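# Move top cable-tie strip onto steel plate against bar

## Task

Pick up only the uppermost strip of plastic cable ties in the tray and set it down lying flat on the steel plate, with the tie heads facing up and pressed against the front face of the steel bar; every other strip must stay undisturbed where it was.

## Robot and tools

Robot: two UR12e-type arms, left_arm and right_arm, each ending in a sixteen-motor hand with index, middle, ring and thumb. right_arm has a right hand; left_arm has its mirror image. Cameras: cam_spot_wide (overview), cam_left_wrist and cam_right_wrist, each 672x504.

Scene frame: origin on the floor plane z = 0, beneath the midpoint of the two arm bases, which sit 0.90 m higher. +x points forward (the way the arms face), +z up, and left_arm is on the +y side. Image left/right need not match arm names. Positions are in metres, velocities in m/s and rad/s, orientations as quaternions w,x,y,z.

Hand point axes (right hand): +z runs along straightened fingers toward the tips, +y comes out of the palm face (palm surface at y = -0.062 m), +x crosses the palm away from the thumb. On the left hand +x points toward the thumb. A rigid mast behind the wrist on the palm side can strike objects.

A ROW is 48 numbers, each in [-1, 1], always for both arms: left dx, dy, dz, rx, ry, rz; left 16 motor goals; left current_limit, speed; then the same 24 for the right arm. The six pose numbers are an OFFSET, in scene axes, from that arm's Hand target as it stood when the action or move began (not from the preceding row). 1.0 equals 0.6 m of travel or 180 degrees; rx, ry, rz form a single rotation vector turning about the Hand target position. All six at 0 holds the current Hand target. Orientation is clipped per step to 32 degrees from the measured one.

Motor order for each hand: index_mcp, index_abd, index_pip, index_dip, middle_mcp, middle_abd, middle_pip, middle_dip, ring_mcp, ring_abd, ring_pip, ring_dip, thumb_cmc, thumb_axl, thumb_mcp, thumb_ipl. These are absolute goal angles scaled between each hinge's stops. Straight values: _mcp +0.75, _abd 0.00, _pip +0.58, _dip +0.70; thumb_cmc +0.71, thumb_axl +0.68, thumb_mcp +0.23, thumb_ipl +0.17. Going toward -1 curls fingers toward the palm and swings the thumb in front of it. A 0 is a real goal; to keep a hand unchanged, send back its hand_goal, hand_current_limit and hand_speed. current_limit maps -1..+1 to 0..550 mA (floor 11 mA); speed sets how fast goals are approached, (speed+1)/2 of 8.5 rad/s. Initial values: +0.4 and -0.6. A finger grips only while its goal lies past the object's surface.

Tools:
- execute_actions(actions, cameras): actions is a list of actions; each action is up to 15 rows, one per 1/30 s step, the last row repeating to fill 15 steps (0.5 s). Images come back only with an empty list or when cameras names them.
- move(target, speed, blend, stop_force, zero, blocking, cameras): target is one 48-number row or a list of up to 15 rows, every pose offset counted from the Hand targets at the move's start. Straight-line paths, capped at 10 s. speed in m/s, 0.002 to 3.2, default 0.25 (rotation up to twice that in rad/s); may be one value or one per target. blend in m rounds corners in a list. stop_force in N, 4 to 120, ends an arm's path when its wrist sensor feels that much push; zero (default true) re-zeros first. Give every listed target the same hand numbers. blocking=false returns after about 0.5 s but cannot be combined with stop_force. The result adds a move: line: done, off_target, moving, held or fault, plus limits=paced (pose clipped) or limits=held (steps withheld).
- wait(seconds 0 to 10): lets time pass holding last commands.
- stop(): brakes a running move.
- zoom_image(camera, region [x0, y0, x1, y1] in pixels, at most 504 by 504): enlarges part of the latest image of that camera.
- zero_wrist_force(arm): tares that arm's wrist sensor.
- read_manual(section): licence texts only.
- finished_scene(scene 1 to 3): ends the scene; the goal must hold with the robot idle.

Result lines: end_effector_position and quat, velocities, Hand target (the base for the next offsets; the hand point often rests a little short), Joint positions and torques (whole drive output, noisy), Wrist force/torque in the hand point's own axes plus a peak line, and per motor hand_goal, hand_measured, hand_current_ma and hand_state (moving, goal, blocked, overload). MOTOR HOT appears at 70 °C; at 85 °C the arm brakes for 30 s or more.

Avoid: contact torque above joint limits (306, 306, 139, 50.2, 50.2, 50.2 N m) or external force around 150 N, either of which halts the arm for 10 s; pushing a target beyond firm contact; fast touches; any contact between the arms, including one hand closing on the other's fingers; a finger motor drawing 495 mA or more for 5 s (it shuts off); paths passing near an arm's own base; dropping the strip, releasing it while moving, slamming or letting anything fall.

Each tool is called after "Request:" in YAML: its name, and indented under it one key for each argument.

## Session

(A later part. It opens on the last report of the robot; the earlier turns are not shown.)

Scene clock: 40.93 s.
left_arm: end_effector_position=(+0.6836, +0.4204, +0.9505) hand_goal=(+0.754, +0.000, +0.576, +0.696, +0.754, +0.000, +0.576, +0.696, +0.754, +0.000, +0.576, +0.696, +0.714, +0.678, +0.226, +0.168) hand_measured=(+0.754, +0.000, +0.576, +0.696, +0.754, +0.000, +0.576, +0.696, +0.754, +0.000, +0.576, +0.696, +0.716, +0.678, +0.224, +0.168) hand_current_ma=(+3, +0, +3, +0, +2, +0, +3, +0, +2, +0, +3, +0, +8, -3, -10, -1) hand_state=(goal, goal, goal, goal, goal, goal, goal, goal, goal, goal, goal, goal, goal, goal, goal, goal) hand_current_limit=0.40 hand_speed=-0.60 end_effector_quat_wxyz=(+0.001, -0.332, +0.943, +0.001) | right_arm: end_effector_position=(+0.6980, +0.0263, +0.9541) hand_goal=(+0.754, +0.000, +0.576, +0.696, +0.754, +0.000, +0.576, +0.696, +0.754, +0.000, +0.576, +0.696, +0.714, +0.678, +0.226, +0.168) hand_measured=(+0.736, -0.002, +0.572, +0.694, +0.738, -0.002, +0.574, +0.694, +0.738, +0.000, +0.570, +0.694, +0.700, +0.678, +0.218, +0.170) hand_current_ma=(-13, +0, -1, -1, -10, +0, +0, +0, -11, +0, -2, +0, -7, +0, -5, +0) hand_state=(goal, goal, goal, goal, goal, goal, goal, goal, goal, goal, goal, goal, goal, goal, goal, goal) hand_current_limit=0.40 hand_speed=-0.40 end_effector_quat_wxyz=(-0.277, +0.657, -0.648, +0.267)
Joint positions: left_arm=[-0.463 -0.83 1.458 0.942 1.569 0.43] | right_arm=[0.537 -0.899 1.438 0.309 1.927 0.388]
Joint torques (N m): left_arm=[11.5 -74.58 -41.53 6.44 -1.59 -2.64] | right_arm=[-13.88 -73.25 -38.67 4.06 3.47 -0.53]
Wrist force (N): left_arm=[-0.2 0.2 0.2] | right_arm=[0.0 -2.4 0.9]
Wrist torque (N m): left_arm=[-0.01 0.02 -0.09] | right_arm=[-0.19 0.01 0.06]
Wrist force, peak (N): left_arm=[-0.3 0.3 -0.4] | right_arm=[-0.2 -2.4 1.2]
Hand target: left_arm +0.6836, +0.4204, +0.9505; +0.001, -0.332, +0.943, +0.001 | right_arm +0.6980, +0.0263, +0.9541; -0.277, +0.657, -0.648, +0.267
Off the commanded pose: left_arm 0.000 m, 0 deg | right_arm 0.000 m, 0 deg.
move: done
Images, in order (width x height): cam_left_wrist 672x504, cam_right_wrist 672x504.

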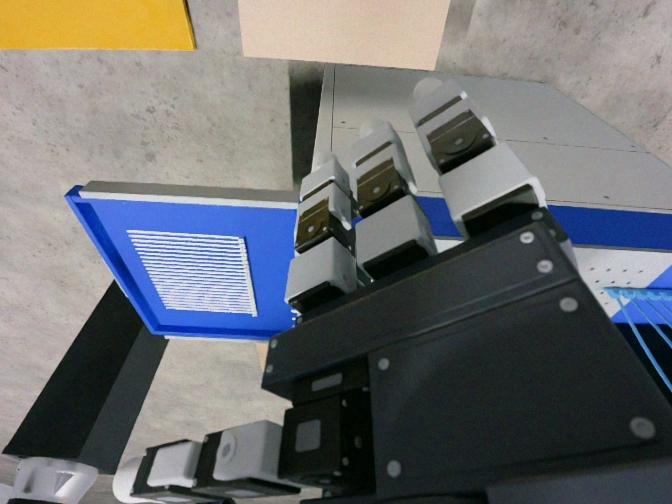

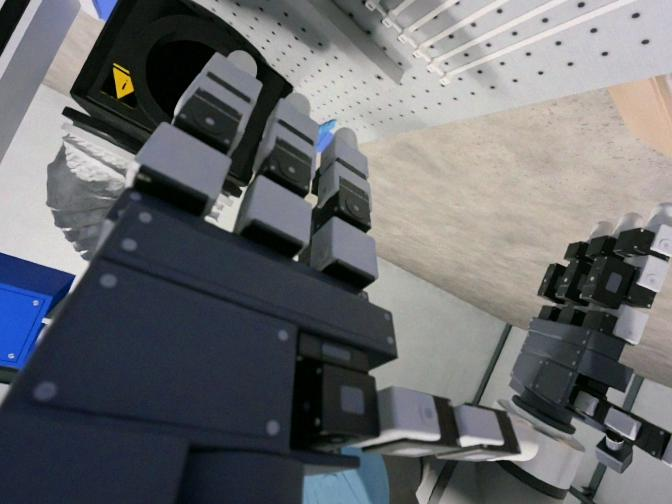

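Request:
zoom_image:
  camera: "cam_right_wrist"
  region: [300, 0, 360, 60]

Request:
zoom_image:
  camera: "cam_right_wrist"
  region: [355, 20, 415, 80]

Scaled by 8.400 from the camera's 672x504 image, which has a finer 960x720 frame.

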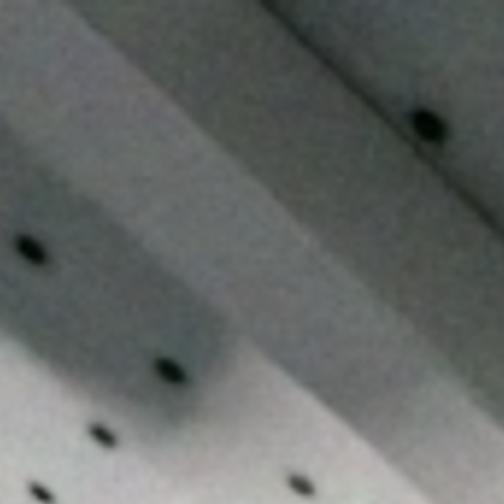

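Scaled by 8.400 from the camera's 672x504 image, which has a finer 960x720 frame.

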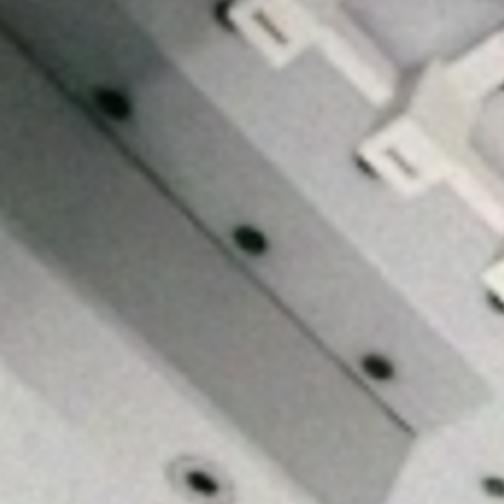

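Request:
move:
  target:
    - [0,0,0,0,0,0,0.754,0,0.576,0.696,0.754,0,0.576,0.696,0.754,0,0.576,0.696,0.714,0.678,0.226,0.168,0.4,-0.6,-0.0017,0.0033,-0.19,-0.0026,0.001,-0.01105,0.754,0,0.576,0.696,0.754,0,0.576,0.696,0.754,0,0.576,0.696,0.714,0.678,0.226,0.168,0.4,-0.4]
    - [0,0,0,0,0,0,0.754,0,0.576,0.696,0.754,0,0.576,0.696,0.754,0,0.576,0.696,0.714,0.678,0.226,0.168,0.4,-0.6,-0.0017,0.0033,-0.226,-0.0026,0.001,-0.01105,0.754,0,0.576,0.696,0.754,0,0.576,0.696,0.754,0,0.576,0.696,0.714,0.678,0.226,0.168,0.4,-0.4]
  speed: [0.12, 0.03]
  blend: [0.005, 0]
  cameras: ["cam_right_wrist"]

Request:
zoom_image:
  camera: "cam_right_wrist"
  region: [180, 0, 420, 180]

Scene clock: 46.13 s.
left_arm: end_effector_position=(+0.6836, +0.4204, +0.9505) hand_goal=(+0.754, +0.000, +0.576, +0.696, +0.754, +0.000, +0.576, +0.696, +0.754, +0.000, +0.576, +0.696, +0.714, +0.678, +0.226, +0.168) hand_measured=(+0.754, +0.000, +0.576, +0.696, +0.754, +0.000, +0.576, +0.696, +0.754, +0.000, +0.576, +0.696, +0.716, +0.678, +0.224, +0.168) hand_current_ma=(+3, +0, +3, +0, +2, +0, +3, +0, +2, +0, +3, +0, +8, -3, -10, -1) hand_state=(goal, goal, goal, goal, goal, goal, goal, goal, goal, goal, goal, goal, goal, goal, goal, goal) hand_current_limit=0.40 hand_speed=-0.60 end_effector_quat_wxyz=(+0.001, -0.332, +0.943, +0.001) | right_arm: end_effector_position=(+0.6969, +0.0283, +0.8183) hand_goal=(+0.754, +0.000, +0.576, +0.696, +0.754, +0.000, +0.576, +0.696, +0.754, +0.000, +0.576, +0.696, +0.714, +0.678, +0.226, +0.168) hand_measured=(+0.740, -0.002, +0.572, +0.694, +0.740, -0.002, +0.574, +0.694, +0.740, +0.000, +0.572, +0.694, +0.700, +0.678, +0.218, +0.170) hand_current_ma=(-9, +0, -1, +0, -9, +0, +0, +0, -8, +0, -1, +0, -7, +0, -4, +0) hand_state=(goal, goal, goal, goal, goal, goal, goal, goal, goal, goal, goal, goal, goal, goal, goal, goal) hand_current_limit=0.40 hand_speed=-0.40 end_effector_quat_wxyz=(-0.269, +0.647, -0.659, +0.274)
Joint positions: left_arm=[-0.463 -0.83 1.458 0.942 1.569 0.43] | right_arm=[0.546 -0.759 1.469 0.157 1.959 0.42]
Joint torques (N m): left_arm=[10.28 -75.71 -41.77 6.45 -1.65 -2.11] | right_arm=[-3.51 -109.15 -29.11 3.76 -1.77 -2.06]
Wrist force (N): left_arm=[-0.3 0.0 0.0] | right_arm=[0.5 -2.7 -0.8]
Wrist torque (N m): left_arm=[-0.03 0.03 -0.09] | right_arm=[-0.03 0.04 -0.10]
Wrist force, peak (N): left_arm=[0.0 0.1 -0.6] | right_arm=[-0.1 -3.7 -0.5]
Hand target: left_arm +0.6836, +0.4204, +0.9505; +0.001, -0.332, +0.943, +0.001 | right_arm +0.6969, +0.0283, +0.8185; -0.269, +0.647, -0.659, +0.274
Off the commanded pose: left_arm 0.000 m, 0 deg | right_arm 0.000 m, 0 deg.
move: done
Images, in order (width x height): cam_right_wrist 672x504.

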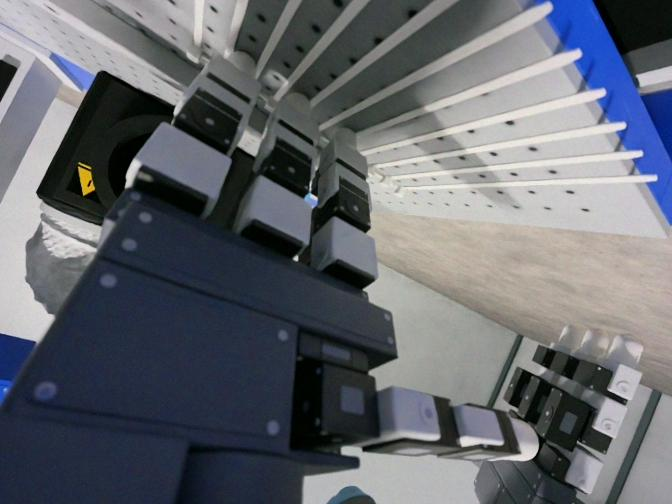

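Scaled by 2.100 from the camera's 672x504 image, which has a finer 960x720 frame.

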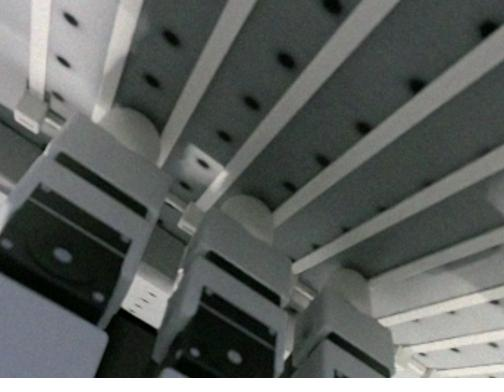

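Request:
move:
  target:
    - [0,0,0,0,0,0,0.754,0,0.576,0.696,0.754,0,0.576,0.696,0.754,0,0.576,0.696,0.714,0.678,0.226,0.168,0.4,-0.6,0.0667,0,0,0,0,0,0.754,0,0.576,0.696,0.754,0,0.576,0.696,0.754,0,0.576,0.696,0.714,0.678,0.226,0.168,0.4,-0.4]
    - [0,0,0,0,0,0,0.754,0,0.576,0.696,0.754,0,0.576,0.696,0.754,0,0.576,0.696,0.714,0.678,0.226,0.168,0.4,-0.6,0.1333,0,0,0,0,0,0.754,0,0.576,0.696,0.754,0,0.576,0.696,0.754,0,0.576,0.696,0.714,0.678,0.226,0.168,0.4,-0.4]
  speed: [0.03, 0.01]
  stop_force: 4

Request:
move:
  target:
    - [0,0,0,0,0,0,0.754,0,0.576,0.696,0.754,0,0.576,0.696,0.754,0,0.576,0.696,0.714,0.678,0.226,0.168,0.4,-0.6,-0.0133,0,0.0017,0,0,0,0.754,0,0.576,0.696,0.754,0,0.576,0.696,0.754,0,0.576,0.696,0.714,0.678,0.226,0.168,0.4,-0.4]
    - [0,0,0,0,0,0,0.754,0,0.576,0.696,0.754,0,0.576,0.696,0.754,0,0.576,0.696,0.714,0.678,0.226,0.168,0.4,-0.6,-0.0267,0,0.0833,0,0,0,0.754,0,0.576,0.696,0.754,0,0.576,0.696,0.754,0,0.576,0.696,0.714,0.678,0.226,0.168,0.4,-0.4]
    - [0,0,0,0,0,0,0.754,0,0.576,0.696,0.754,0,0.576,0.696,0.754,0,0.576,0.696,0.714,0.678,0.226,0.168,0.4,-0.6,-0.15,-0.35,0.3333,0,0,0,0.754,0,0.576,0.696,0.754,0,0.576,0.696,0.754,0,0.576,0.696,0.714,0.678,0.226,0.168,0.4,-0.4]
  speed: [0.015, 0.06, 0.25]
  blend: [0.002, 0.01, 0]
  cameras: ["cam_right_wrist"]

Request:
zoom_image:
  camera: "cam_right_wrist"
  region: [380, 0, 470, 90]

Request:
zoom_image:
  camera: "cam_right_wrist"
  region: [450, 80, 540, 170]

Scene clock: 51.37 s.
left_arm: end_effector_position=(+0.6836, +0.4204, +0.9505) hand_goal=(+0.754, +0.000, +0.576, +0.696, +0.754, +0.000, +0.576, +0.696, +0.754, +0.000, +0.576, +0.696, +0.714, +0.678, +0.226, +0.168) hand_measured=(+0.754, +0.000, +0.576, +0.696, +0.754, +0.000, +0.576, +0.696, +0.754, +0.000, +0.576, +0.696, +0.716, +0.678, +0.224, +0.168) hand_current_ma=(+3, +0, +3, +0, +2, +0, +3, +0, +2, +0, +3, +0, +8, -3, -10, -1) hand_state=(goal, goal, goal, goal, goal, goal, goal, goal, goal, goal, goal, goal, goal, goal, goal, goal) hand_current_limit=0.40 hand_speed=-0.60 end_effector_quat_wxyz=(+0.001, -0.332, +0.943, +0.001) | right_arm: end_effector_position=(+0.7596, +0.0283, +0.8185) hand_goal=(+0.754, +0.000, +0.576, +0.696, +0.754, +0.000, +0.576, +0.696, +0.754, +0.000, +0.576, +0.696, +0.714, +0.678, +0.226, +0.168) hand_measured=(+0.740, +0.000, +0.572, +0.694, +0.740, +0.000, +0.572, +0.694, +0.740, +0.000, +0.572, +0.694, +0.700, +0.678, +0.218, +0.170) hand_current_ma=(-9, +0, -1, +0, -9, +0, -1, +0, -9, +0, -1, +0, -7, +0, -4, +0) hand_state=(goal, goal, goal, goal, goal, goal, goal, goal, goal, goal, goal, goal, goal, goal, goal, goal) hand_current_limit=0.40 hand_speed=-0.40 end_effector_quat_wxyz=(-0.269, +0.647, -0.659, +0.274)
Joint positions: left_arm=[-0.463 -0.83 1.458 0.942 1.569 0.43] | right_arm=[0.507 -0.701 1.347 0.209 1.934 0.389]
Joint torques (N m): left_arm=[10.11 -75.19 -40.61 6.53 -1.64 -1.83] | right_arm=[15.66 -108.4 -24.84 -1.76 1.5 2.41]
Wrist force (N): left_arm=[-0.4 0.1 -0.1] | right_arm=[0.3 -2.3 -4.4]
Wrist torque (N m): left_arm=[0.00 0.04 -0.10] | right_arm=[0.17 -0.02 0.11]
Wrist force, peak (N): left_arm=[-0.1 0.6 -0.3] | right_arm=[0.3 -2.1 -9.3]
Hand target: left_arm +0.6836, +0.4204, +0.9505; +0.001, -0.332, +0.943, +0.001 | right_arm +0.7596, +0.0283, +0.8185; -0.269, +0.647, -0.659, +0.274 (not the last commanded pose)
Off the commanded pose: left_arm 0.000 m, 0 deg | right_arm 0.017 m, 0 deg.
move: contact (right_arm); path passed 1 of 2 targets

Scene clock: 54.23 s.
left_arm: end_effector_position=(+0.6836, +0.4204, +0.9505) hand_goal=(+0.754, +0.000, +0.576, +0.696, +0.754, +0.000, +0.576, +0.696, +0.754, +0.000, +0.576, +0.696, +0.714, +0.678, +0.226, +0.168) hand_measured=(+0.754, +0.000, +0.576, +0.696, +0.754, +0.000, +0.576, +0.696, +0.754, +0.000, +0.576, +0.696, +0.716, +0.678, +0.224, +0.168) hand_current_ma=(+3, +0, +3, +0, +2, +0, +3, +0, +2, +0, +3, +0, +8, -3, -10, -1) hand_state=(goal, goal, goal, goal, goal, goal, goal, goal, goal, goal, goal, goal, goal, goal, goal, goal) hand_current_limit=0.40 hand_speed=-0.60 end_effector_quat_wxyz=(+0.001, -0.332, +0.943, +0.001) | right_arm: end_effector_position=(+0.6696, -0.1817, +1.0184) hand_goal=(+0.754, +0.000, +0.576, +0.696, +0.754, +0.000, +0.576, +0.696, +0.754, +0.000, +0.576, +0.696, +0.714, +0.678, +0.226, +0.168) hand_measured=(+0.740, +0.000, +0.572, +0.694, +0.740, +0.000, +0.572, +0.694, +0.740, +0.000, +0.572, +0.694, +0.700, +0.678, +0.218, +0.170) hand_current_ma=(-9, +0, -1, +0, -9, +0, -1, +0, -9, +0, -1, +0, -7, +0, -4, +0) hand_state=(goal, goal, goal, goal, goal, goal, goal, goal, goal, goal, goal, goal, goal, goal, goal, goal) hand_current_limit=0.40 hand_speed=-0.40 end_effector_quat_wxyz=(-0.269, +0.647, -0.659, +0.274)
Joint positions: left_arm=[-0.463 -0.83 1.458 0.942 1.569 0.43] | right_arm=[0.291 -1.173 1.747 0.234 1.788 0.222]
Joint torques (N m): left_arm=[10.58 -75.21 -40.88 6.51 -1.52 -2.18] | right_arm=[5.2 -77.54 -33.2 -1.32 2.69 3.79]
Wrist force (N): left_arm=[0.0 -0.2 -0.1] | right_arm=[0.1 -1.7 0.9]
Wrist torque (N m): left_arm=[-0.04 0.00 -0.06] | right_arm=[-0.12 -0.02 -0.09]
Wrist force, peak (N): left_arm=[-0.6 0.0 -0.3] | right_arm=[-0.2 -1.8 -4.1]
Hand target: left_arm +0.6836, +0.4204, +0.9505; +0.001, -0.332, +0.943, +0.001 | right_arm +0.6696, -0.1817, +1.0185; -0.269, +0.647, -0.659, +0.274
Off the commanded pose: left_arm 0.000 m, 0 deg | right_arm 0.000 m, 0 deg.
move: done
Images, in order (width x height): cam_right_wrist 672x504.

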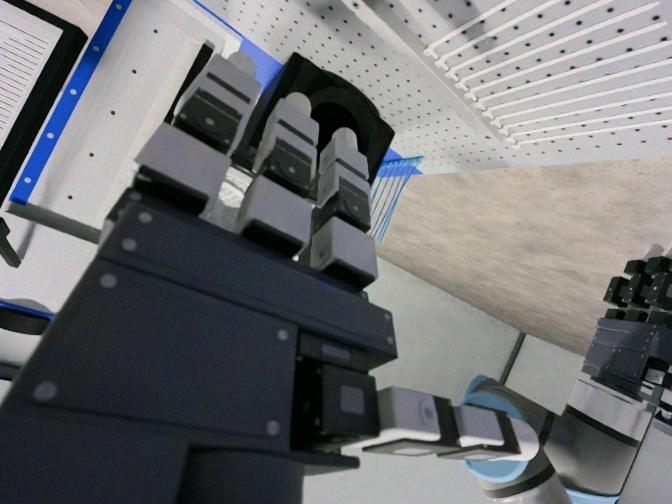

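Scaled by 5.600 from the camera's 672x504 image, which has a finer 960x720 frame.

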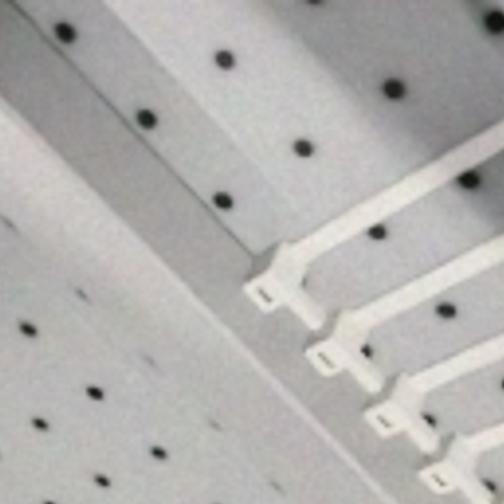

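Scaled by 5.600 from the camera's 672x504 image, which has a finer 960x720 frame.

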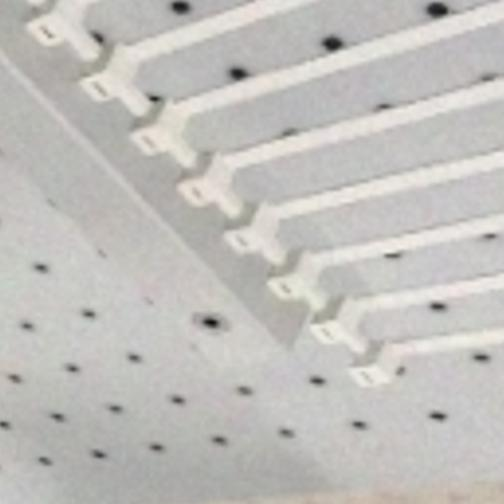

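Request:
wait:
  seconds: 0
  cameras: ["cam_spot_wide"]

Request:
zoom_image:
  camera: "cam_spot_wide"
  region: [280, 160, 400, 290]

Scene clock: 54.93 s.
left_arm: end_effector_position=(+0.6836, +0.4204, +0.9505) hand_goal=(+0.754, +0.000, +0.576, +0.696, +0.754, +0.000, +0.576, +0.696, +0.754, +0.000, +0.576, +0.696, +0.714, +0.678, +0.226, +0.168) hand_measured=(+0.754, +0.000, +0.576, +0.696, +0.754, +0.000, +0.576, +0.696, +0.754, +0.000, +0.576, +0.696, +0.716, +0.678, +0.224, +0.168) hand_current_ma=(+3, +0, +3, +0, +2, +0, +3, +0, +2, +0, +3, +0, +8, -3, -10, -1) hand_state=(goal, goal, goal, goal, goal, goal, goal, goal, goal, goal, goal, goal, goal, goal, goal, goal) hand_current_limit=0.40 hand_speed=-0.60 end_effector_quat_wxyz=(+0.001, -0.332, +0.943, +0.001) | right_arm: end_effector_position=(+0.6696, -0.1817, +1.0185) hand_goal=(+0.754, +0.000, +0.576, +0.696, +0.754, +0.000, +0.576, +0.696, +0.754, +0.000, +0.576, +0.696, +0.714, +0.678, +0.226, +0.168) hand_measured=(+0.740, +0.000, +0.572, +0.694, +0.740, +0.000, +0.572, +0.694, +0.740, +0.000, +0.572, +0.694, +0.700, +0.678, +0.218, +0.170) hand_current_ma=(-9, +0, -1, +0, -9, +0, -1, +0, -9, +0, -1, +0, -7, +0, -4, +0) hand_state=(goal, goal, goal, goal, goal, goal, goal, goal, goal, goal, goal, goal, goal, goal, goal, goal) hand_current_limit=0.40 hand_speed=-0.40 end_effector_quat_wxyz=(-0.269, +0.647, -0.659, +0.274)
Joint positions: left_arm=[-0.463 -0.83 1.458 0.942 1.569 0.43] | right_arm=[0.291 -1.173 1.747 0.234 1.788 0.222]
Joint torques (N m): left_arm=[11.61 -76.16 -41.19 6.71 -1.6 -1.61] | right_arm=[18.35 -82.08 -28.9 -1.33 2.87 4.14]
Wrist force (N): left_arm=[0.0 0.0 -0.1] | right_arm=[0.2 -1.8 1.1]
Wrist torque (N m): left_arm=[-0.01 -0.02 -0.06] | right_arm=[-0.15 -0.05 -0.08]
Wrist force, peak (N): left_arm=[-0.4 0.1 -0.4] | right_arm=[0.5 -2.1 1.2]
Hand target: left_arm +0.6836, +0.4204, +0.9505; +0.001, -0.332, +0.943, +0.001 | right_arm +0.6696, -0.1817, +1.0185; -0.269, +0.647, -0.659, +0.274
Off the commanded pose: left_arm 0.000 m, 0 deg | right_arm 0.000 m, 0 deg.
Images, in order (width x height): cam_spot_wide 672x504.

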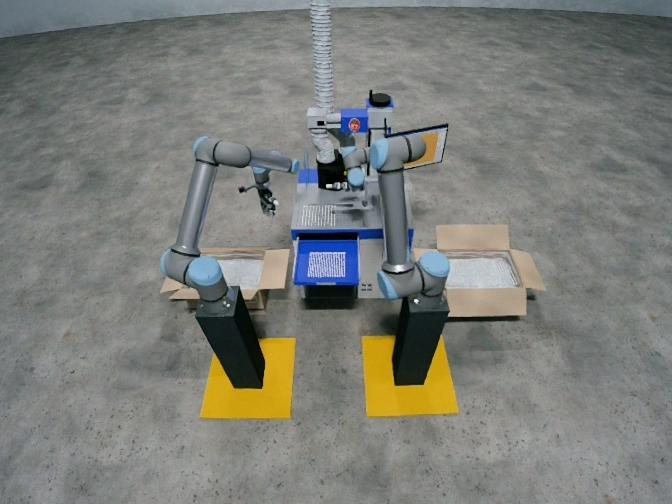

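Scaled by 3.877 from the camera's 672x504 image, which has a finer 960x720 frame.

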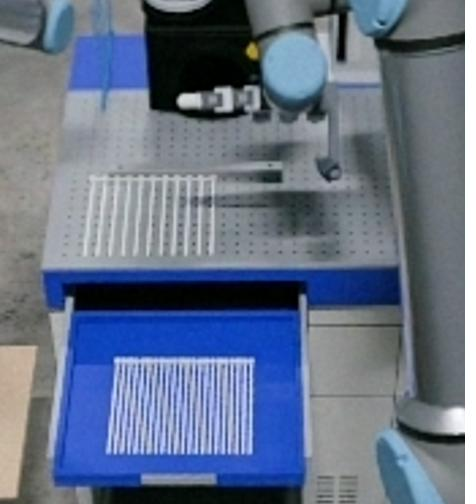

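Request:
move:
  target:
    - [0,0,0,0,0,0,0.754,0,0.576,0.696,0.754,0,0.576,0.696,0.754,0,0.576,0.696,0.714,0.678,0.226,0.168,0.4,-0.6,0.069,0.3562,-0.1975,0,0,0,0.754,0,0.576,0.696,0.754,0,0.576,0.696,0.754,0,0.576,0.696,0.714,0.678,0.226,0.168,0.4,-0.4]
    - [0,0,0,0,0,0,0.754,0,0.576,0.696,0.754,0,0.576,0.696,0.754,0,0.576,0.696,0.714,0.678,0.226,0.168,0.4,-0.6,0.069,0.3562,-0.3058,0,0,0,0.754,0,0.576,0.696,0.754,0,0.576,0.696,0.754,0,0.576,0.696,0.714,0.678,0.226,0.168,0.4,-0.4]
  speed: [0.25, 0.1]
  blend: [0.02, 0]
  cameras: ["cam_right_wrist"]

Request:
zoom_image:
  camera: "cam_right_wrist"
  region: [200, 0, 400, 160]

Scene clock: 58.03 s.
left_arm: end_effector_position=(+0.6836, +0.4204, +0.9505) hand_goal=(+0.754, +0.000, +0.576, +0.696, +0.754, +0.000, +0.576, +0.696, +0.754, +0.000, +0.576, +0.696, +0.714, +0.678, +0.226, +0.168) hand_measured=(+0.754, +0.000, +0.576, +0.696, +0.754, +0.000, +0.576, +0.696, +0.754, +0.000, +0.576, +0.696, +0.716, +0.678, +0.224, +0.168) hand_current_ma=(+3, +0, +3, +0, +2, +0, +3, +0, +2, +0, +3, +0, +8, -3, -10, -1) hand_state=(goal, goal, goal, goal, goal, goal, goal, goal, goal, goal, goal, goal, goal, goal, goal, goal) hand_current_limit=0.40 hand_speed=-0.60 end_effector_quat_wxyz=(+0.001, -0.332, +0.943, +0.001) | right_arm: end_effector_position=(+0.7109, +0.0320, +0.8348) hand_goal=(+0.754, +0.000, +0.576, +0.696, +0.754, +0.000, +0.576, +0.696, +0.754, +0.000, +0.576, +0.696, +0.714, +0.678, +0.226, +0.168) hand_measured=(+0.740, +0.000, +0.572, +0.694, +0.740, +0.000, +0.572, +0.694, +0.740, +0.000, +0.572, +0.694, +0.700, +0.678, +0.218, +0.170) hand_current_ma=(-9, +0, -1, +0, -9, +0, -1, +0, -9, +0, -1, +0, -7, +0, -4, +0) hand_state=(goal, goal, goal, goal, goal, goal, goal, goal, goal, goal, goal, goal, goal, goal, goal, goal) hand_current_limit=0.40 hand_speed=-0.40 end_effector_quat_wxyz=(-0.269, +0.647, -0.659, +0.274)
Joint positions: left_arm=[-0.463 -0.83 1.458 0.942 1.569 0.43] | right_arm=[0.541 -0.76 1.433 0.193 1.956 0.416]
Joint torques (N m): left_arm=[10.98 -76.85 -42.2 6.21 -1.59 -1.79] | right_arm=[-15.54 -111.99 -38.73 3.39 -1.63 -3.38]
Wrist force (N): left_arm=[0.0 0.1 -0.1] | right_arm=[-0.1 -2.1 1.1]
Wrist torque (N m): left_arm=[0.01 -0.01 -0.07] | right_arm=[-0.17 0.02 0.00]
Wrist force, peak (N): left_arm=[-0.4 0.4 -0.5] | right_arm=[2.4 -2.7 0.0]
Hand target: left_arm +0.6836, +0.4204, +0.9505; +0.001, -0.332, +0.943, +0.001 | right_arm +0.7110, +0.0320, +0.8350; -0.269, +0.647, -0.659, +0.274
Off the commanded pose: left_arm 0.000 m, 0 deg | right_arm 0.000 m, 0 deg.
move: done
Images, in order (width x height): cam_right_wrist 672x504.

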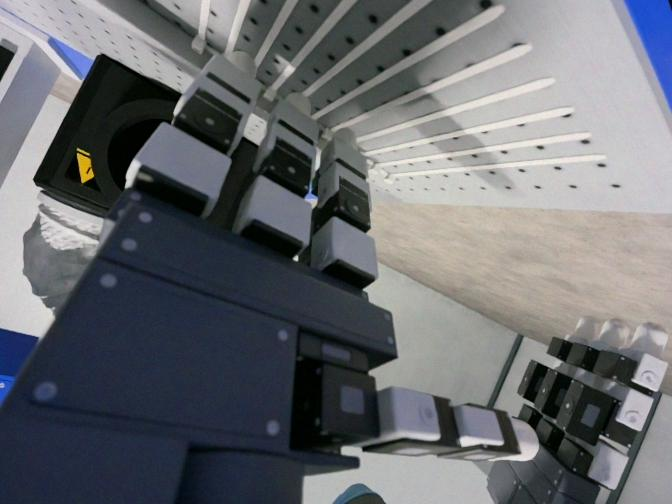

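Scaled by 2.520 from the camera's 672x504 image, which has a finer 960x720 frame.

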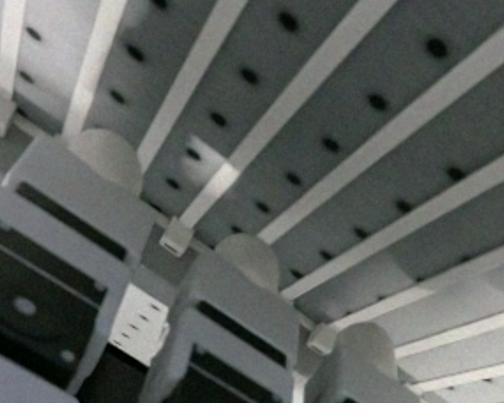

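Request:
move:
  target: [0,0,0,0,0,0,0.754,0,0.576,0.696,0.754,0,0.576,0.696,0.754,0,0.576,0.696,0.714,0.678,0.226,0.168,0.4,-0.6,0,-0.005,-0.0292,0,0,0,0.754,0,0.576,0.696,0.754,0,0.576,0.696,0.754,0,0.576,0.696,0.714,0.678,0.226,0.168,0.4,-0.4]
  speed: 0.03

Request:
move:
  target:
    - [0,0,0,0,0,0,0.754,0,0.576,0.696,0.754,0,0.576,0.696,0.754,0,0.576,0.696,0.714,0.678,0.226,0.168,0.4,-0.6,0.06,0,0,0,0,0,0.754,0,0.576,0.696,0.754,0,0.576,0.696,0.754,0,0.576,0.696,0.714,0.678,0.226,0.168,0.4,-0.4]
    - [0,0,0,0,0,0,0.754,0,0.576,0.696,0.754,0,0.576,0.696,0.754,0,0.576,0.696,0.714,0.678,0.226,0.168,0.4,-0.6,0.11,0,0,0,0,0,0.754,0,0.576,0.696,0.754,0,0.576,0.696,0.754,0,0.576,0.696,0.714,0.678,0.226,0.168,0.4,-0.4]
  speed: [0.03, 0.01]
  stop_force: 4
  cameras: ["cam_right_wrist"]

Request:
zoom_image:
  camera: "cam_right_wrist"
  region: [200, 0, 400, 160]

Scene clock: 61.27 s.
left_arm: end_effector_position=(+0.6836, +0.4204, +0.9505) hand_goal=(+0.754, +0.000, +0.576, +0.696, +0.754, +0.000, +0.576, +0.696, +0.754, +0.000, +0.576, +0.696, +0.714, +0.678, +0.226, +0.168) hand_measured=(+0.754, +0.000, +0.576, +0.696, +0.754, +0.000, +0.576, +0.696, +0.754, +0.000, +0.576, +0.696, +0.716, +0.678, +0.224, +0.168) hand_current_ma=(+3, +0, +3, +0, +2, +0, +3, +0, +2, +0, +3, +0, +8, -3, -10, -1) hand_state=(goal, goal, goal, goal, goal, goal, goal, goal, goal, goal, goal, goal, goal, goal, goal, goal) hand_current_limit=0.40 hand_speed=-0.60 end_effector_quat_wxyz=(+0.001, -0.332, +0.943, +0.001) | right_arm: end_effector_position=(+0.7109, +0.0289, +0.8173) hand_goal=(+0.754, +0.000, +0.576, +0.696, +0.754, +0.000, +0.576, +0.696, +0.754, +0.000, +0.576, +0.696, +0.714, +0.678, +0.226, +0.168) hand_measured=(+0.746, +0.000, +0.574, +0.694, +0.746, +0.000, +0.574, +0.694, +0.746, +0.000, +0.574, +0.694, +0.700, +0.678, +0.218, +0.170) hand_current_ma=(-3, +0, +0, +0, -3, +0, +0, +0, -3, +0, +0, +0, -7, +0, -4, +0) hand_state=(goal, goal, goal, goal, goal, goal, goal, goal, goal, goal, goal, goal, goal, goal, goal, goal) hand_current_limit=0.40 hand_speed=-0.40 end_effector_quat_wxyz=(-0.269, +0.647, -0.659, +0.274)
Joint positions: left_arm=[-0.463 -0.83 1.458 0.942 1.569 0.43] | right_arm=[0.538 -0.745 1.442 0.168 1.954 0.413]
Joint torques (N m): left_arm=[9.83 -75.54 -40.63 6.43 -1.6 -1.91] | right_arm=[-10.65 -106.04 -33.3 4.6 -1.49 -2.3]
Wrist force (N): left_arm=[0.0 0.2 -0.2] | right_arm=[0.2 -3.3 -3.2]
Wrist torque (N m): left_arm=[0.02 -0.01 -0.07] | right_arm=[0.21 0.00 0.07]
Wrist force, peak (N): left_arm=[-0.1 0.3 -0.6] | right_arm=[-0.2 -3.2 -4.6]
Hand target: left_arm +0.6836, +0.4204, +0.9505; +0.001, -0.332, +0.943, +0.001 | right_arm +0.7110, +0.0290, +0.8175; -0.269, +0.647, -0.659, +0.274
Off the commanded pose: left_arm 0.000 m, 0 deg | right_arm 0.000 m, 0 deg.
move: done

Scene clock: 64.80 s.
left_arm: end_effector_position=(+0.6836, +0.4204, +0.9505) hand_goal=(+0.754, +0.000, +0.576, +0.696, +0.754, +0.000, +0.576, +0.696, +0.754, +0.000, +0.576, +0.696, +0.714, +0.678, +0.226, +0.168) hand_measured=(+0.754, +0.000, +0.576, +0.696, +0.754, +0.000, +0.576, +0.696, +0.754, +0.000, +0.576, +0.696, +0.716, +0.678, +0.224, +0.168) hand_current_ma=(+3, +0, +3, +0, +2, +0, +3, +0, +2, +0, +3, +0, +8, -3, -10, -1) hand_state=(goal, goal, goal, goal, goal, goal, goal, goal, goal, goal, goal, goal, goal, goal, goal, goal) hand_current_limit=0.40 hand_speed=-0.60 end_effector_quat_wxyz=(+0.001, -0.332, +0.943, +0.001) | right_arm: end_effector_position=(+0.7584, +0.0290, +0.8175) hand_goal=(+0.754, +0.000, +0.576, +0.696, +0.754, +0.000, +0.576, +0.696, +0.754, +0.000, +0.576, +0.696, +0.714, +0.678, +0.226, +0.168) hand_measured=(+0.746, -0.004, +0.574, +0.694, +0.746, +0.000, +0.574, +0.694, +0.746, +0.000, +0.574, +0.694, +0.700, +0.678, +0.218, +0.170) hand_current_ma=(-3, -1, +0, +0, -4, +0, +0, +0, -3, +0, +0, +0, -7, +0, -4, +0) hand_state=(goal, goal, goal, goal, goal, goal, goal, goal, goal, goal, goal, goal, goal, goal, goal, goal) hand_current_limit=0.40 hand_speed=-0.40 end_effector_quat_wxyz=(-0.269, +0.647, -0.659, +0.274)
Joint positions: left_arm=[-0.463 -0.83 1.458 0.942 1.569 0.43] | right_arm=[0.509 -0.7 1.348 0.207 1.935 0.39]
Joint torques (N m): left_arm=[10.49 -76.64 -41.11 6.18 -1.8 -1.53] | right_arm=[12.39 -106.39 -25.64 -2.14 1.48 2.26]
Wrist force (N): left_arm=[-0.2 0.4 -0.2] | right_arm=[0.0 -2.8 -8.1]
Wrist torque (N m): left_arm=[0.04 0.01 -0.09] | right_arm=[0.51 0.18 0.07]
Wrist force, peak (N): left_arm=[-0.9 0.0 -0.3] | right_arm=[0.7 -2.6 -13.9]
Hand target: left_arm +0.6836, +0.4204, +0.9505; +0.001, -0.332, +0.943, +0.001 | right_arm +0.7584, +0.0290, +0.8175; -0.269, +0.647, -0.659, +0.274 (not the last commanded pose)
Off the commanded pose: left_arm 0.000 m, 0 deg | right_arm 0.019 m, 0 deg.
move: contact (right_arm); path passed 1 of 2 targets
Images, in order (width x height): cam_right_wrist 672x504.

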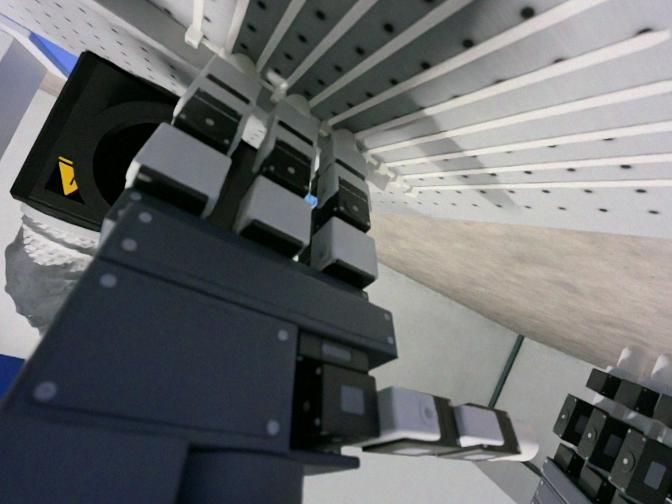

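Scaled by 2.520 from the camera's 672x504 image, which has a finer 960x720 frame.

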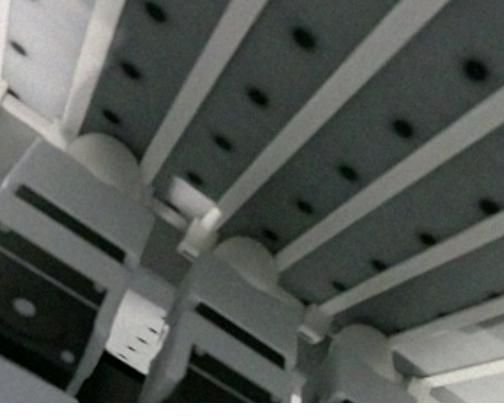

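Request:
move:
  target: [0,0,0,0,0,0,0.754,0,0.576,0.696,0.754,0,0.576,0.696,0.754,0,0.576,0.696,0.714,0.678,0.226,0.168,0.4,-0.6,-0.0015,0,0.0013,0,0,0,0.754,0,0.576,0.696,0.754,0,0.576,0.696,0.754,0,0.576,0.696,0.714,0.678,0.226,0.168,0.4,-0.4]
  speed: 0.01

Request:
move:
  target: [0,0,0,0,0,0,0.754,0,0.576,0.696,0.754,0,0.576,0.696,0.754,0,0.576,0.696,0.714,0.678,0.226,0.168,0.4,-0.6,-0.0018,-0.0875,0,0,0,0,0.754,0,0.576,0.696,0.754,0,0.576,0.696,0.754,0,0.576,0.696,0.714,0.678,0.226,0.168,0.4,-0.4]
  speed: 0.02
  stop_force: 5
  cameras: ["cam_right_wrist"]

Request:
zoom_image:
  camera: "cam_right_wrist"
  region: [200, 0, 440, 220]

Scene clock: 65.73 s.
left_arm: end_effector_position=(+0.6836, +0.4204, +0.9505) hand_goal=(+0.754, +0.000, +0.576, +0.696, +0.754, +0.000, +0.576, +0.696, +0.754, +0.000, +0.576, +0.696, +0.714, +0.678, +0.226, +0.168) hand_measured=(+0.754, +0.000, +0.576, +0.696, +0.754, +0.000, +0.576, +0.696, +0.754, +0.000, +0.576, +0.696, +0.716, +0.678, +0.224, +0.168) hand_current_ma=(+3, +0, +3, +0, +2, +0, +3, +0, +2, +0, +3, +0, +8, -3, -10, -1) hand_state=(goal, goal, goal, goal, goal, goal, goal, goal, goal, goal, goal, goal, goal, goal, goal, goal) hand_current_limit=0.40 hand_speed=-0.60 end_effector_quat_wxyz=(+0.001, -0.332, +0.943, +0.001) | right_arm: end_effector_position=(+0.7575, +0.0290, +0.8183) hand_goal=(+0.754, +0.000, +0.576, +0.696, +0.754, +0.000, +0.576, +0.696, +0.754, +0.000, +0.576, +0.696, +0.714, +0.678, +0.226, +0.168) hand_measured=(+0.746, -0.004, +0.574, +0.694, +0.746, +0.000, +0.574, +0.694, +0.746, +0.000, +0.574, +0.694, +0.700, +0.678, +0.218, +0.170) hand_current_ma=(-3, +0, +0, +0, -4, +0, +0, +0, -3, +0, +0, +0, -7, +0, -4, +0) hand_state=(goal, goal, goal, goal, goal, goal, goal, goal, goal, goal, goal, goal, goal, goal, goal, goal) hand_current_limit=0.40 hand_speed=-0.40 end_effector_quat_wxyz=(-0.269, +0.647, -0.659, +0.274)
Joint positions: left_arm=[-0.463 -0.83 1.458 0.942 1.569 0.43] | right_arm=[0.509 -0.702 1.35 0.207 1.935 0.39]
Joint torques (N m): left_arm=[10.12 -74.08 -41.35 6.66 -1.77 -1.69] | right_arm=[19.78 -110.22 -27.28 2.96 3.04 4.03]
Wrist force (N): left_arm=[-0.2 0.3 -0.3] | right_arm=[0.1 -2.1 1.1]
Wrist torque (N m): left_arm=[0.04 0.01 -0.09] | right_arm=[-0.18 0.00 0.03]
Wrist force, peak (N): left_arm=[-0.1 -0.2 -0.6] | right_arm=[0.0 -2.4 -8.3]
Hand target: left_arm +0.6836, +0.4204, +0.9505; +0.001, -0.332, +0.943, +0.001 | right_arm +0.7575, +0.0290, +0.8183; -0.269, +0.647, -0.659, +0.274
Off the commanded pose: left_arm 0.000 m, 0 deg | right_arm 0.000 m, 0 deg.
move: done

Scene clock: 69.63 s.
left_arm: end_effector_position=(+0.6836, +0.4204, +0.9505) hand_goal=(+0.754, +0.000, +0.576, +0.696, +0.754, +0.000, +0.576, +0.696, +0.754, +0.000, +0.576, +0.696, +0.714, +0.678, +0.226, +0.168) hand_measured=(+0.754, +0.000, +0.576, +0.696, +0.754, +0.000, +0.576, +0.696, +0.754, +0.000, +0.576, +0.696, +0.716, +0.678, +0.224, +0.168) hand_current_ma=(+3, +0, +3, +0, +2, +0, +3, +0, +2, +0, +3, +0, +8, -3, -10, -1) hand_state=(goal, goal, goal, goal, goal, goal, goal, goal, goal, goal, goal, goal, goal, goal, goal, goal) hand_current_limit=0.40 hand_speed=-0.60 end_effector_quat_wxyz=(+0.001, -0.332, +0.943, +0.001) | right_arm: end_effector_position=(+0.7564, -0.0235, +0.8183) hand_goal=(+0.754, +0.000, +0.576, +0.696, +0.754, +0.000, +0.576, +0.696, +0.754, +0.000, +0.576, +0.696, +0.714, +0.678, +0.226, +0.168) hand_measured=(+0.746, -0.002, +0.574, +0.694, +0.746, +0.000, +0.574, +0.694, +0.744, +0.006, +0.574, +0.694, +0.700, +0.678, +0.218, +0.170) hand_current_ma=(-3, +0, +0, +0, -4, +0, +0, +0, -5, +2, +0, +0, -7, +0, -4, +0) hand_state=(goal, goal, goal, goal, goal, goal, goal, goal, goal, goal, goal, goal, goal, goal, goal, goal) hand_current_limit=0.40 hand_speed=-0.40 end_effector_quat_wxyz=(-0.269, +0.647, -0.659, +0.274)
Joint positions: left_arm=[-0.463 -0.83 1.458 0.942 1.569 0.43] | right_arm=[0.453 -0.75 1.445 0.145 1.898 0.345]
Joint torques (N m): left_arm=[9.78 -76.88 -41.26 6.5 -1.51 -1.71] | right_arm=[17.44 -78.41 -37.5 3.63 0.96 2.34]
Wrist force (N): left_arm=[-0.1 0.2 -0.3] | right_arm=[-0.4 -1.9 -0.4]
Wrist torque (N m): left_arm=[0.03 0.00 -0.08] | right_arm=[-0.03 0.04 0.04]
Wrist force, peak (N): left_arm=[-0.4 0.4 -0.4] | right_arm=[0.0 -2.2 1.2]
Hand target: left_arm +0.6836, +0.4204, +0.9505; +0.001, -0.332, +0.943, +0.001 | right_arm +0.7564, -0.0235, +0.8183; -0.269, +0.647, -0.659, +0.274
Off the commanded pose: left_arm 0.000 m, 0 deg | right_arm 0.000 m, 0 deg.
move: done
Images, in order (width x height): cam_right_wrist 672x504.

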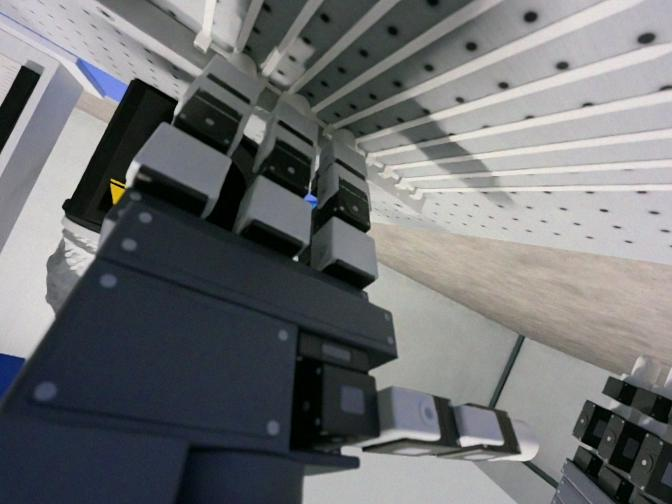

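Scaled by 2.100 from the camera's 672x504 image, which has a finer 960x720 frame.

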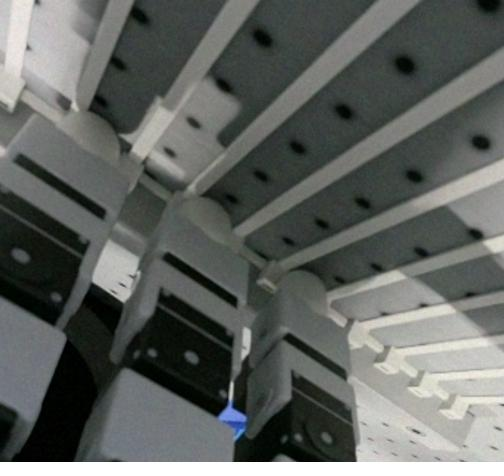

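Request:
move:
  target: [0,0,0,0,0,0,0.754,0,0.576,0.696,0.754,0,0.576,0.696,0.754,0,0.576,0.696,0.714,0.678,0.226,0.168,0.4,-0.6,-0.0033,0.0047,0.0003,0,0,0,0.754,0,0.576,0.696,0.754,0,0.576,0.696,0.754,0,0.576,0.696,0.714,0.678,0.226,0.168,0.4,-0.4]
  speed: 0.02

Request:
move:
  target: [0,0,0,0,0,0,0.754,0,0.576,0.696,0.754,0,0.576,0.696,0.754,0,0.576,0.696,0.714,0.678,0.226,0.168,0.4,-0.6,0.033,0,0,0,0,0,0.754,0,0.576,0.696,0.754,0,0.576,0.696,0.754,0,0.576,0.696,0.714,0.678,0.226,0.168,0.4,-0.4]
  speed: 0.01
  stop_force: 4

Request:
move:
  target:
    - [0,0,0,0,0,0,0.754,0,0.576,0.696,0.754,0,0.576,0.696,0.754,0,0.576,0.696,0.714,0.678,0.226,0.168,0.4,-0.6,-0.0133,0,0.0017,0,0,0,0.754,0,0.576,0.696,0.754,0,0.576,0.696,0.754,0,0.576,0.696,0.714,0.678,0.226,0.168,0.4,-0.4]
    - [0,0,0,0,0,0,0.754,0,0.576,0.696,0.754,0,0.576,0.696,0.754,0,0.576,0.696,0.714,0.678,0.226,0.168,0.4,-0.6,-0.0267,0,0.0833,0,0,0,0.754,0,0.576,0.696,0.754,0,0.576,0.696,0.754,0,0.576,0.696,0.714,0.678,0.226,0.168,0.4,-0.4]
    - [0,0,0,0,0,0,0.754,0,0.576,0.696,0.754,0,0.576,0.696,0.754,0,0.576,0.696,0.714,0.678,0.226,0.168,0.4,-0.6,-0.15,-0.35,0.3333,0,0,0,0.754,0,0.576,0.696,0.754,0,0.576,0.696,0.754,0,0.576,0.696,0.714,0.678,0.226,0.168,0.4,-0.4]
  speed: [0.015, 0.06, 0.25]
  blend: [0.002, 0.01, 0]
  cameras: ["cam_right_wrist"]

Request:
zoom_image:
  camera: "cam_right_wrist"
  region: [370, 0, 460, 90]

Request:
zoom_image:
  camera: "cam_right_wrist"
  region: [450, 70, 540, 160]

Scene clock: 70.80 s.
left_arm: end_effector_position=(+0.6836, +0.4204, +0.9505) hand_goal=(+0.754, +0.000, +0.576, +0.696, +0.754, +0.000, +0.576, +0.696, +0.754, +0.000, +0.576, +0.696, +0.714, +0.678, +0.226, +0.168) hand_measured=(+0.754, +0.000, +0.576, +0.696, +0.754, +0.000, +0.576, +0.696, +0.754, +0.000, +0.576, +0.696, +0.716, +0.678, +0.224, +0.168) hand_current_ma=(+3, +0, +3, +0, +2, +0, +3, +0, +2, +0, +3, +0, +8, -3, -10, -1) hand_state=(goal, goal, goal, goal, goal, goal, goal, goal, goal, goal, goal, goal, goal, goal, goal, goal) hand_current_limit=0.40 hand_speed=-0.60 end_effector_quat_wxyz=(+0.001, -0.332, +0.943, +0.001) | right_arm: end_effector_position=(+0.7544, -0.0206, +0.8184) hand_goal=(+0.754, +0.000, +0.576, +0.696, +0.754, +0.000, +0.576, +0.696, +0.754, +0.000, +0.576, +0.696, +0.714, +0.678, +0.226, +0.168) hand_measured=(+0.746, -0.002, +0.574, +0.694, +0.746, +0.000, +0.574, +0.694, +0.744, +0.002, +0.574, +0.694, +0.700, +0.678, +0.218, +0.170) hand_current_ma=(-3, +0, +0, +0, -4, +0, +0, +0, -5, +0, +0, +0, -7, +0, -4, +0) hand_state=(goal, goal, goal, goal, goal, goal, goal, goal, goal, goal, goal, goal, goal, goal, goal, goal) hand_current_limit=0.40 hand_speed=-0.40 end_effector_quat_wxyz=(-0.269, +0.647, -0.659, +0.274)
Joint positions: left_arm=[-0.463 -0.83 1.458 0.942 1.569 0.43] | right_arm=[0.457 -0.75 1.444 0.147 1.901 0.349]
Joint torques (N m): left_arm=[10.55 -75.92 -41.25 6.37 -1.42 -1.46] | right_arm=[8.51 -79.83 -37.13 3.43 2.81 3.03]
Wrist force (N): left_arm=[-0.1 -0.2 -0.4] | right_arm=[0.0 -1.9 0.9]
Wrist torque (N m): left_arm=[-0.02 -0.01 -0.07] | right_arm=[-0.11 0.01 -0.12]
Wrist force, peak (N): left_arm=[-0.5 0.0 -0.4] | right_arm=[0.0 -2.1 1.2]
Hand target: left_arm +0.6836, +0.4204, +0.9505; +0.001, -0.332, +0.943, +0.001 | right_arm +0.7544, -0.0207, +0.8184; -0.269, +0.647, -0.659, +0.274
Off the commanded pose: left_arm 0.000 m, 0 deg | right_arm 0.000 m, 0 deg.
move: done

Scene clock: 72.47 s.
left_arm: end_effector_position=(+0.6836, +0.4204, +0.9505) hand_goal=(+0.754, +0.000, +0.576, +0.696, +0.754, +0.000, +0.576, +0.696, +0.754, +0.000, +0.576, +0.696, +0.714, +0.678, +0.226, +0.168) hand_measured=(+0.754, +0.000, +0.576, +0.696, +0.754, +0.000, +0.576, +0.696, +0.754, +0.000, +0.576, +0.696, +0.716, +0.678, +0.224, +0.168) hand_current_ma=(+3, +0, +3, +0, +2, +0, +3, +0, +2, +0, +3, +0, +8, -3, -10, -1) hand_state=(goal, goal, goal, goal, goal, goal, goal, goal, goal, goal, goal, goal, goal, goal, goal, goal) hand_current_limit=0.40 hand_speed=-0.60 end_effector_quat_wxyz=(+0.001, -0.332, +0.943, +0.001) | right_arm: end_effector_position=(+0.7591, -0.0207, +0.8184) hand_goal=(+0.754, +0.000, +0.576, +0.696, +0.754, +0.000, +0.576, +0.696, +0.754, +0.000, +0.576, +0.696, +0.714, +0.678, +0.226, +0.168) hand_measured=(+0.740, -0.006, +0.572, +0.694, +0.744, +0.000, +0.572, +0.694, +0.740, +0.008, +0.570, +0.694, +0.700, +0.678, +0.218, +0.170) hand_current_ma=(-8, -1, -1, +0, -5, +0, -1, +0, -9, +2, -1, +0, -7, +0, -4, +0) hand_state=(goal, goal, goal, goal, goal, goal, goal, goal, goal, goal, goal, goal, goal, goal, goal, goal) hand_current_limit=0.40 hand_speed=-0.40 end_effector_quat_wxyz=(-0.269, +0.647, -0.659, +0.274)
Joint positions: left_arm=[-0.463 -0.83 1.458 0.942 1.569 0.43] | right_arm=[0.455 -0.745 1.435 0.151 1.899 0.346]
Joint torques (N m): left_arm=[10.87 -77.16 -40.97 6.52 -1.5 -1.49] | right_arm=[15.72 -106.8 -26.81 -1.6 1.84 2.45]
Wrist force (N): left_arm=[0.1 0.1 -0.2] | right_arm=[-0.3 -1.1 -2.6]
Wrist torque (N m): left_arm=[0.01 -0.02 -0.06] | right_arm=[0.14 0.16 0.06]
Wrist force, peak (N): left_arm=[-0.6 0.3 -0.3] | right_arm=[0.1 -1.2 -6.7]
Hand target: left_arm +0.6836, +0.4204, +0.9505; +0.001, -0.332, +0.943, +0.001 | right_arm +0.7591, -0.0207, +0.8184; -0.269, +0.647, -0.659, +0.274 (not the last commanded pose)
Off the commanded pose: left_arm 0.000 m, 0 deg | right_arm 0.015 m, 0 deg.
move: contact (right_arm)

Scene clock: 75.33 s.
left_arm: end_effector_position=(+0.6836, +0.4204, +0.9505) hand_goal=(+0.754, +0.000, +0.576, +0.696, +0.754, +0.000, +0.576, +0.696, +0.754, +0.000, +0.576, +0.696, +0.714, +0.678, +0.226, +0.168) hand_measured=(+0.754, +0.000, +0.576, +0.696, +0.754, +0.000, +0.576, +0.696, +0.754, +0.000, +0.576, +0.696, +0.716, +0.678, +0.224, +0.168) hand_current_ma=(+3, +0, +3, +0, +2, +0, +3, +0, +2, +0, +3, +0, +8, -3, -10, -1) hand_state=(goal, goal, goal, goal, goal, goal, goal, goal, goal, goal, goal, goal, goal, goal, goal, goal) hand_current_limit=0.40 hand_speed=-0.60 end_effector_quat_wxyz=(+0.001, -0.332, +0.943, +0.001) | right_arm: end_effector_position=(+0.6691, -0.2307, +1.0184) hand_goal=(+0.754, +0.000, +0.576, +0.696, +0.754, +0.000, +0.576, +0.696, +0.754, +0.000, +0.576, +0.696, +0.714, +0.678, +0.226, +0.168) hand_measured=(+0.740, -0.002, +0.572, +0.694, +0.744, +0.000, +0.572, +0.694, +0.740, +0.002, +0.572, +0.694, +0.700, +0.678, +0.218, +0.170) hand_current_ma=(-8, +0, -1, +0, -5, +0, -1, +0, -9, +0, -1, +0, -7, +0, -4, +0) hand_state=(goal, goal, goal, goal, goal, goal, goal, goal, goal, goal, goal, goal, goal, goal, goal, goal) hand_current_limit=0.40 hand_speed=-0.40 end_effector_quat_wxyz=(-0.269, +0.647, -0.659, +0.274)
Joint positions: left_arm=[-0.463 -0.83 1.458 0.942 1.569 0.43] | right_arm=[0.214 -1.211 1.801 0.207 1.734 0.165]
Joint torques (N m): left_arm=[9.79 -77.98 -41.18 6.29 -1.56 -1.37] | right_arm=[2.88 -71.15 -35.86 -1.16 2.94 3.81]
Wrist force (N): left_arm=[-0.3 0.1 -0.3] | right_arm=[0.2 -2.0 0.9]
Wrist torque (N m): left_arm=[0.01 0.02 -0.09] | right_arm=[-0.16 -0.05 -0.08]
Wrist force, peak (N): left_arm=[-0.6 0.1 -0.4] | right_arm=[2.0 -2.8 -0.5]
Hand target: left_arm +0.6836, +0.4204, +0.9505; +0.001, -0.332, +0.943, +0.001 | right_arm +0.6691, -0.2307, +1.0184; -0.269, +0.647, -0.659, +0.274
Off the commanded pose: left_arm 0.000 m, 0 deg | right_arm 0.000 m, 0 deg.
move: done
Images, in order (width x height): cam_right_wrist 672x504.

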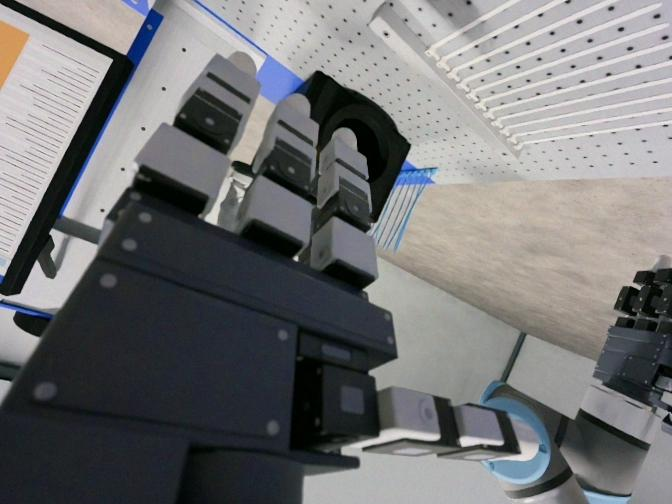

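Scaled by 5.600 from the camera's 672x504 image, which has a finer 960x720 frame.

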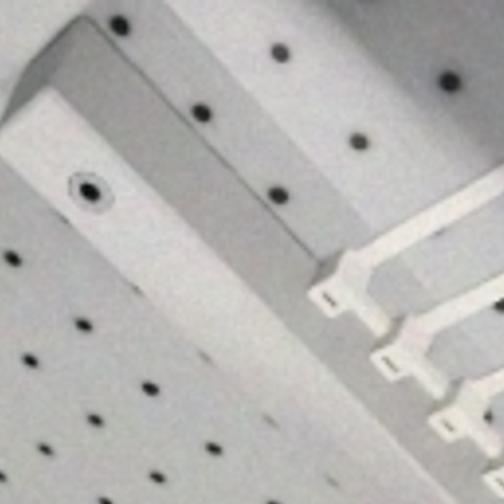

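Scaled by 5.600 from the camera's 672x504 image, which has a finer 960x720 frame.

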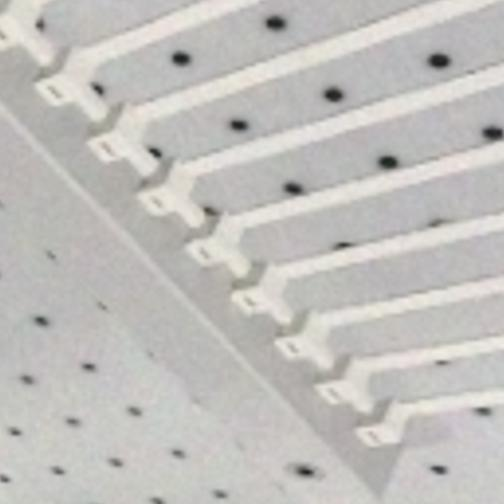

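Request:
zoom_image:
  camera: "cam_right_wrist"
  region: [410, 30, 460, 80]

Request:
zoom_image:
  camera: "cam_right_wrist"
  region: [490, 115, 540, 165]

Scaled by 10.080 from the camera's 672x504 image, which has a finer 960x720 frame.

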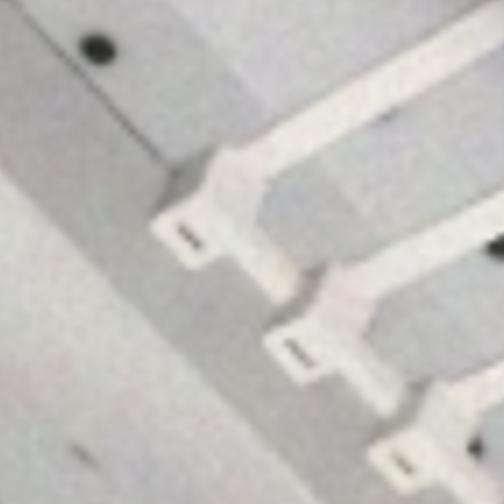

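Scaled by 10.080 from the camera's 672x504 image, which has a finer 960x720 frame.

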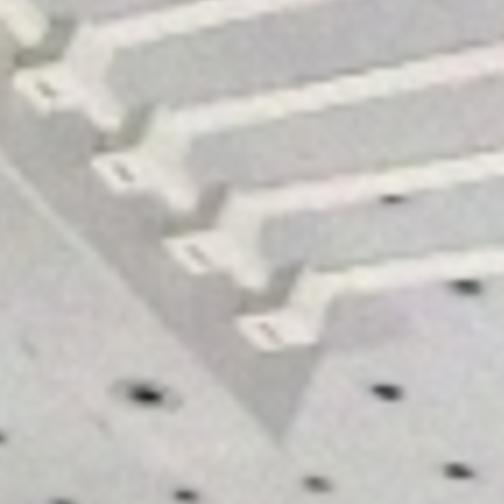

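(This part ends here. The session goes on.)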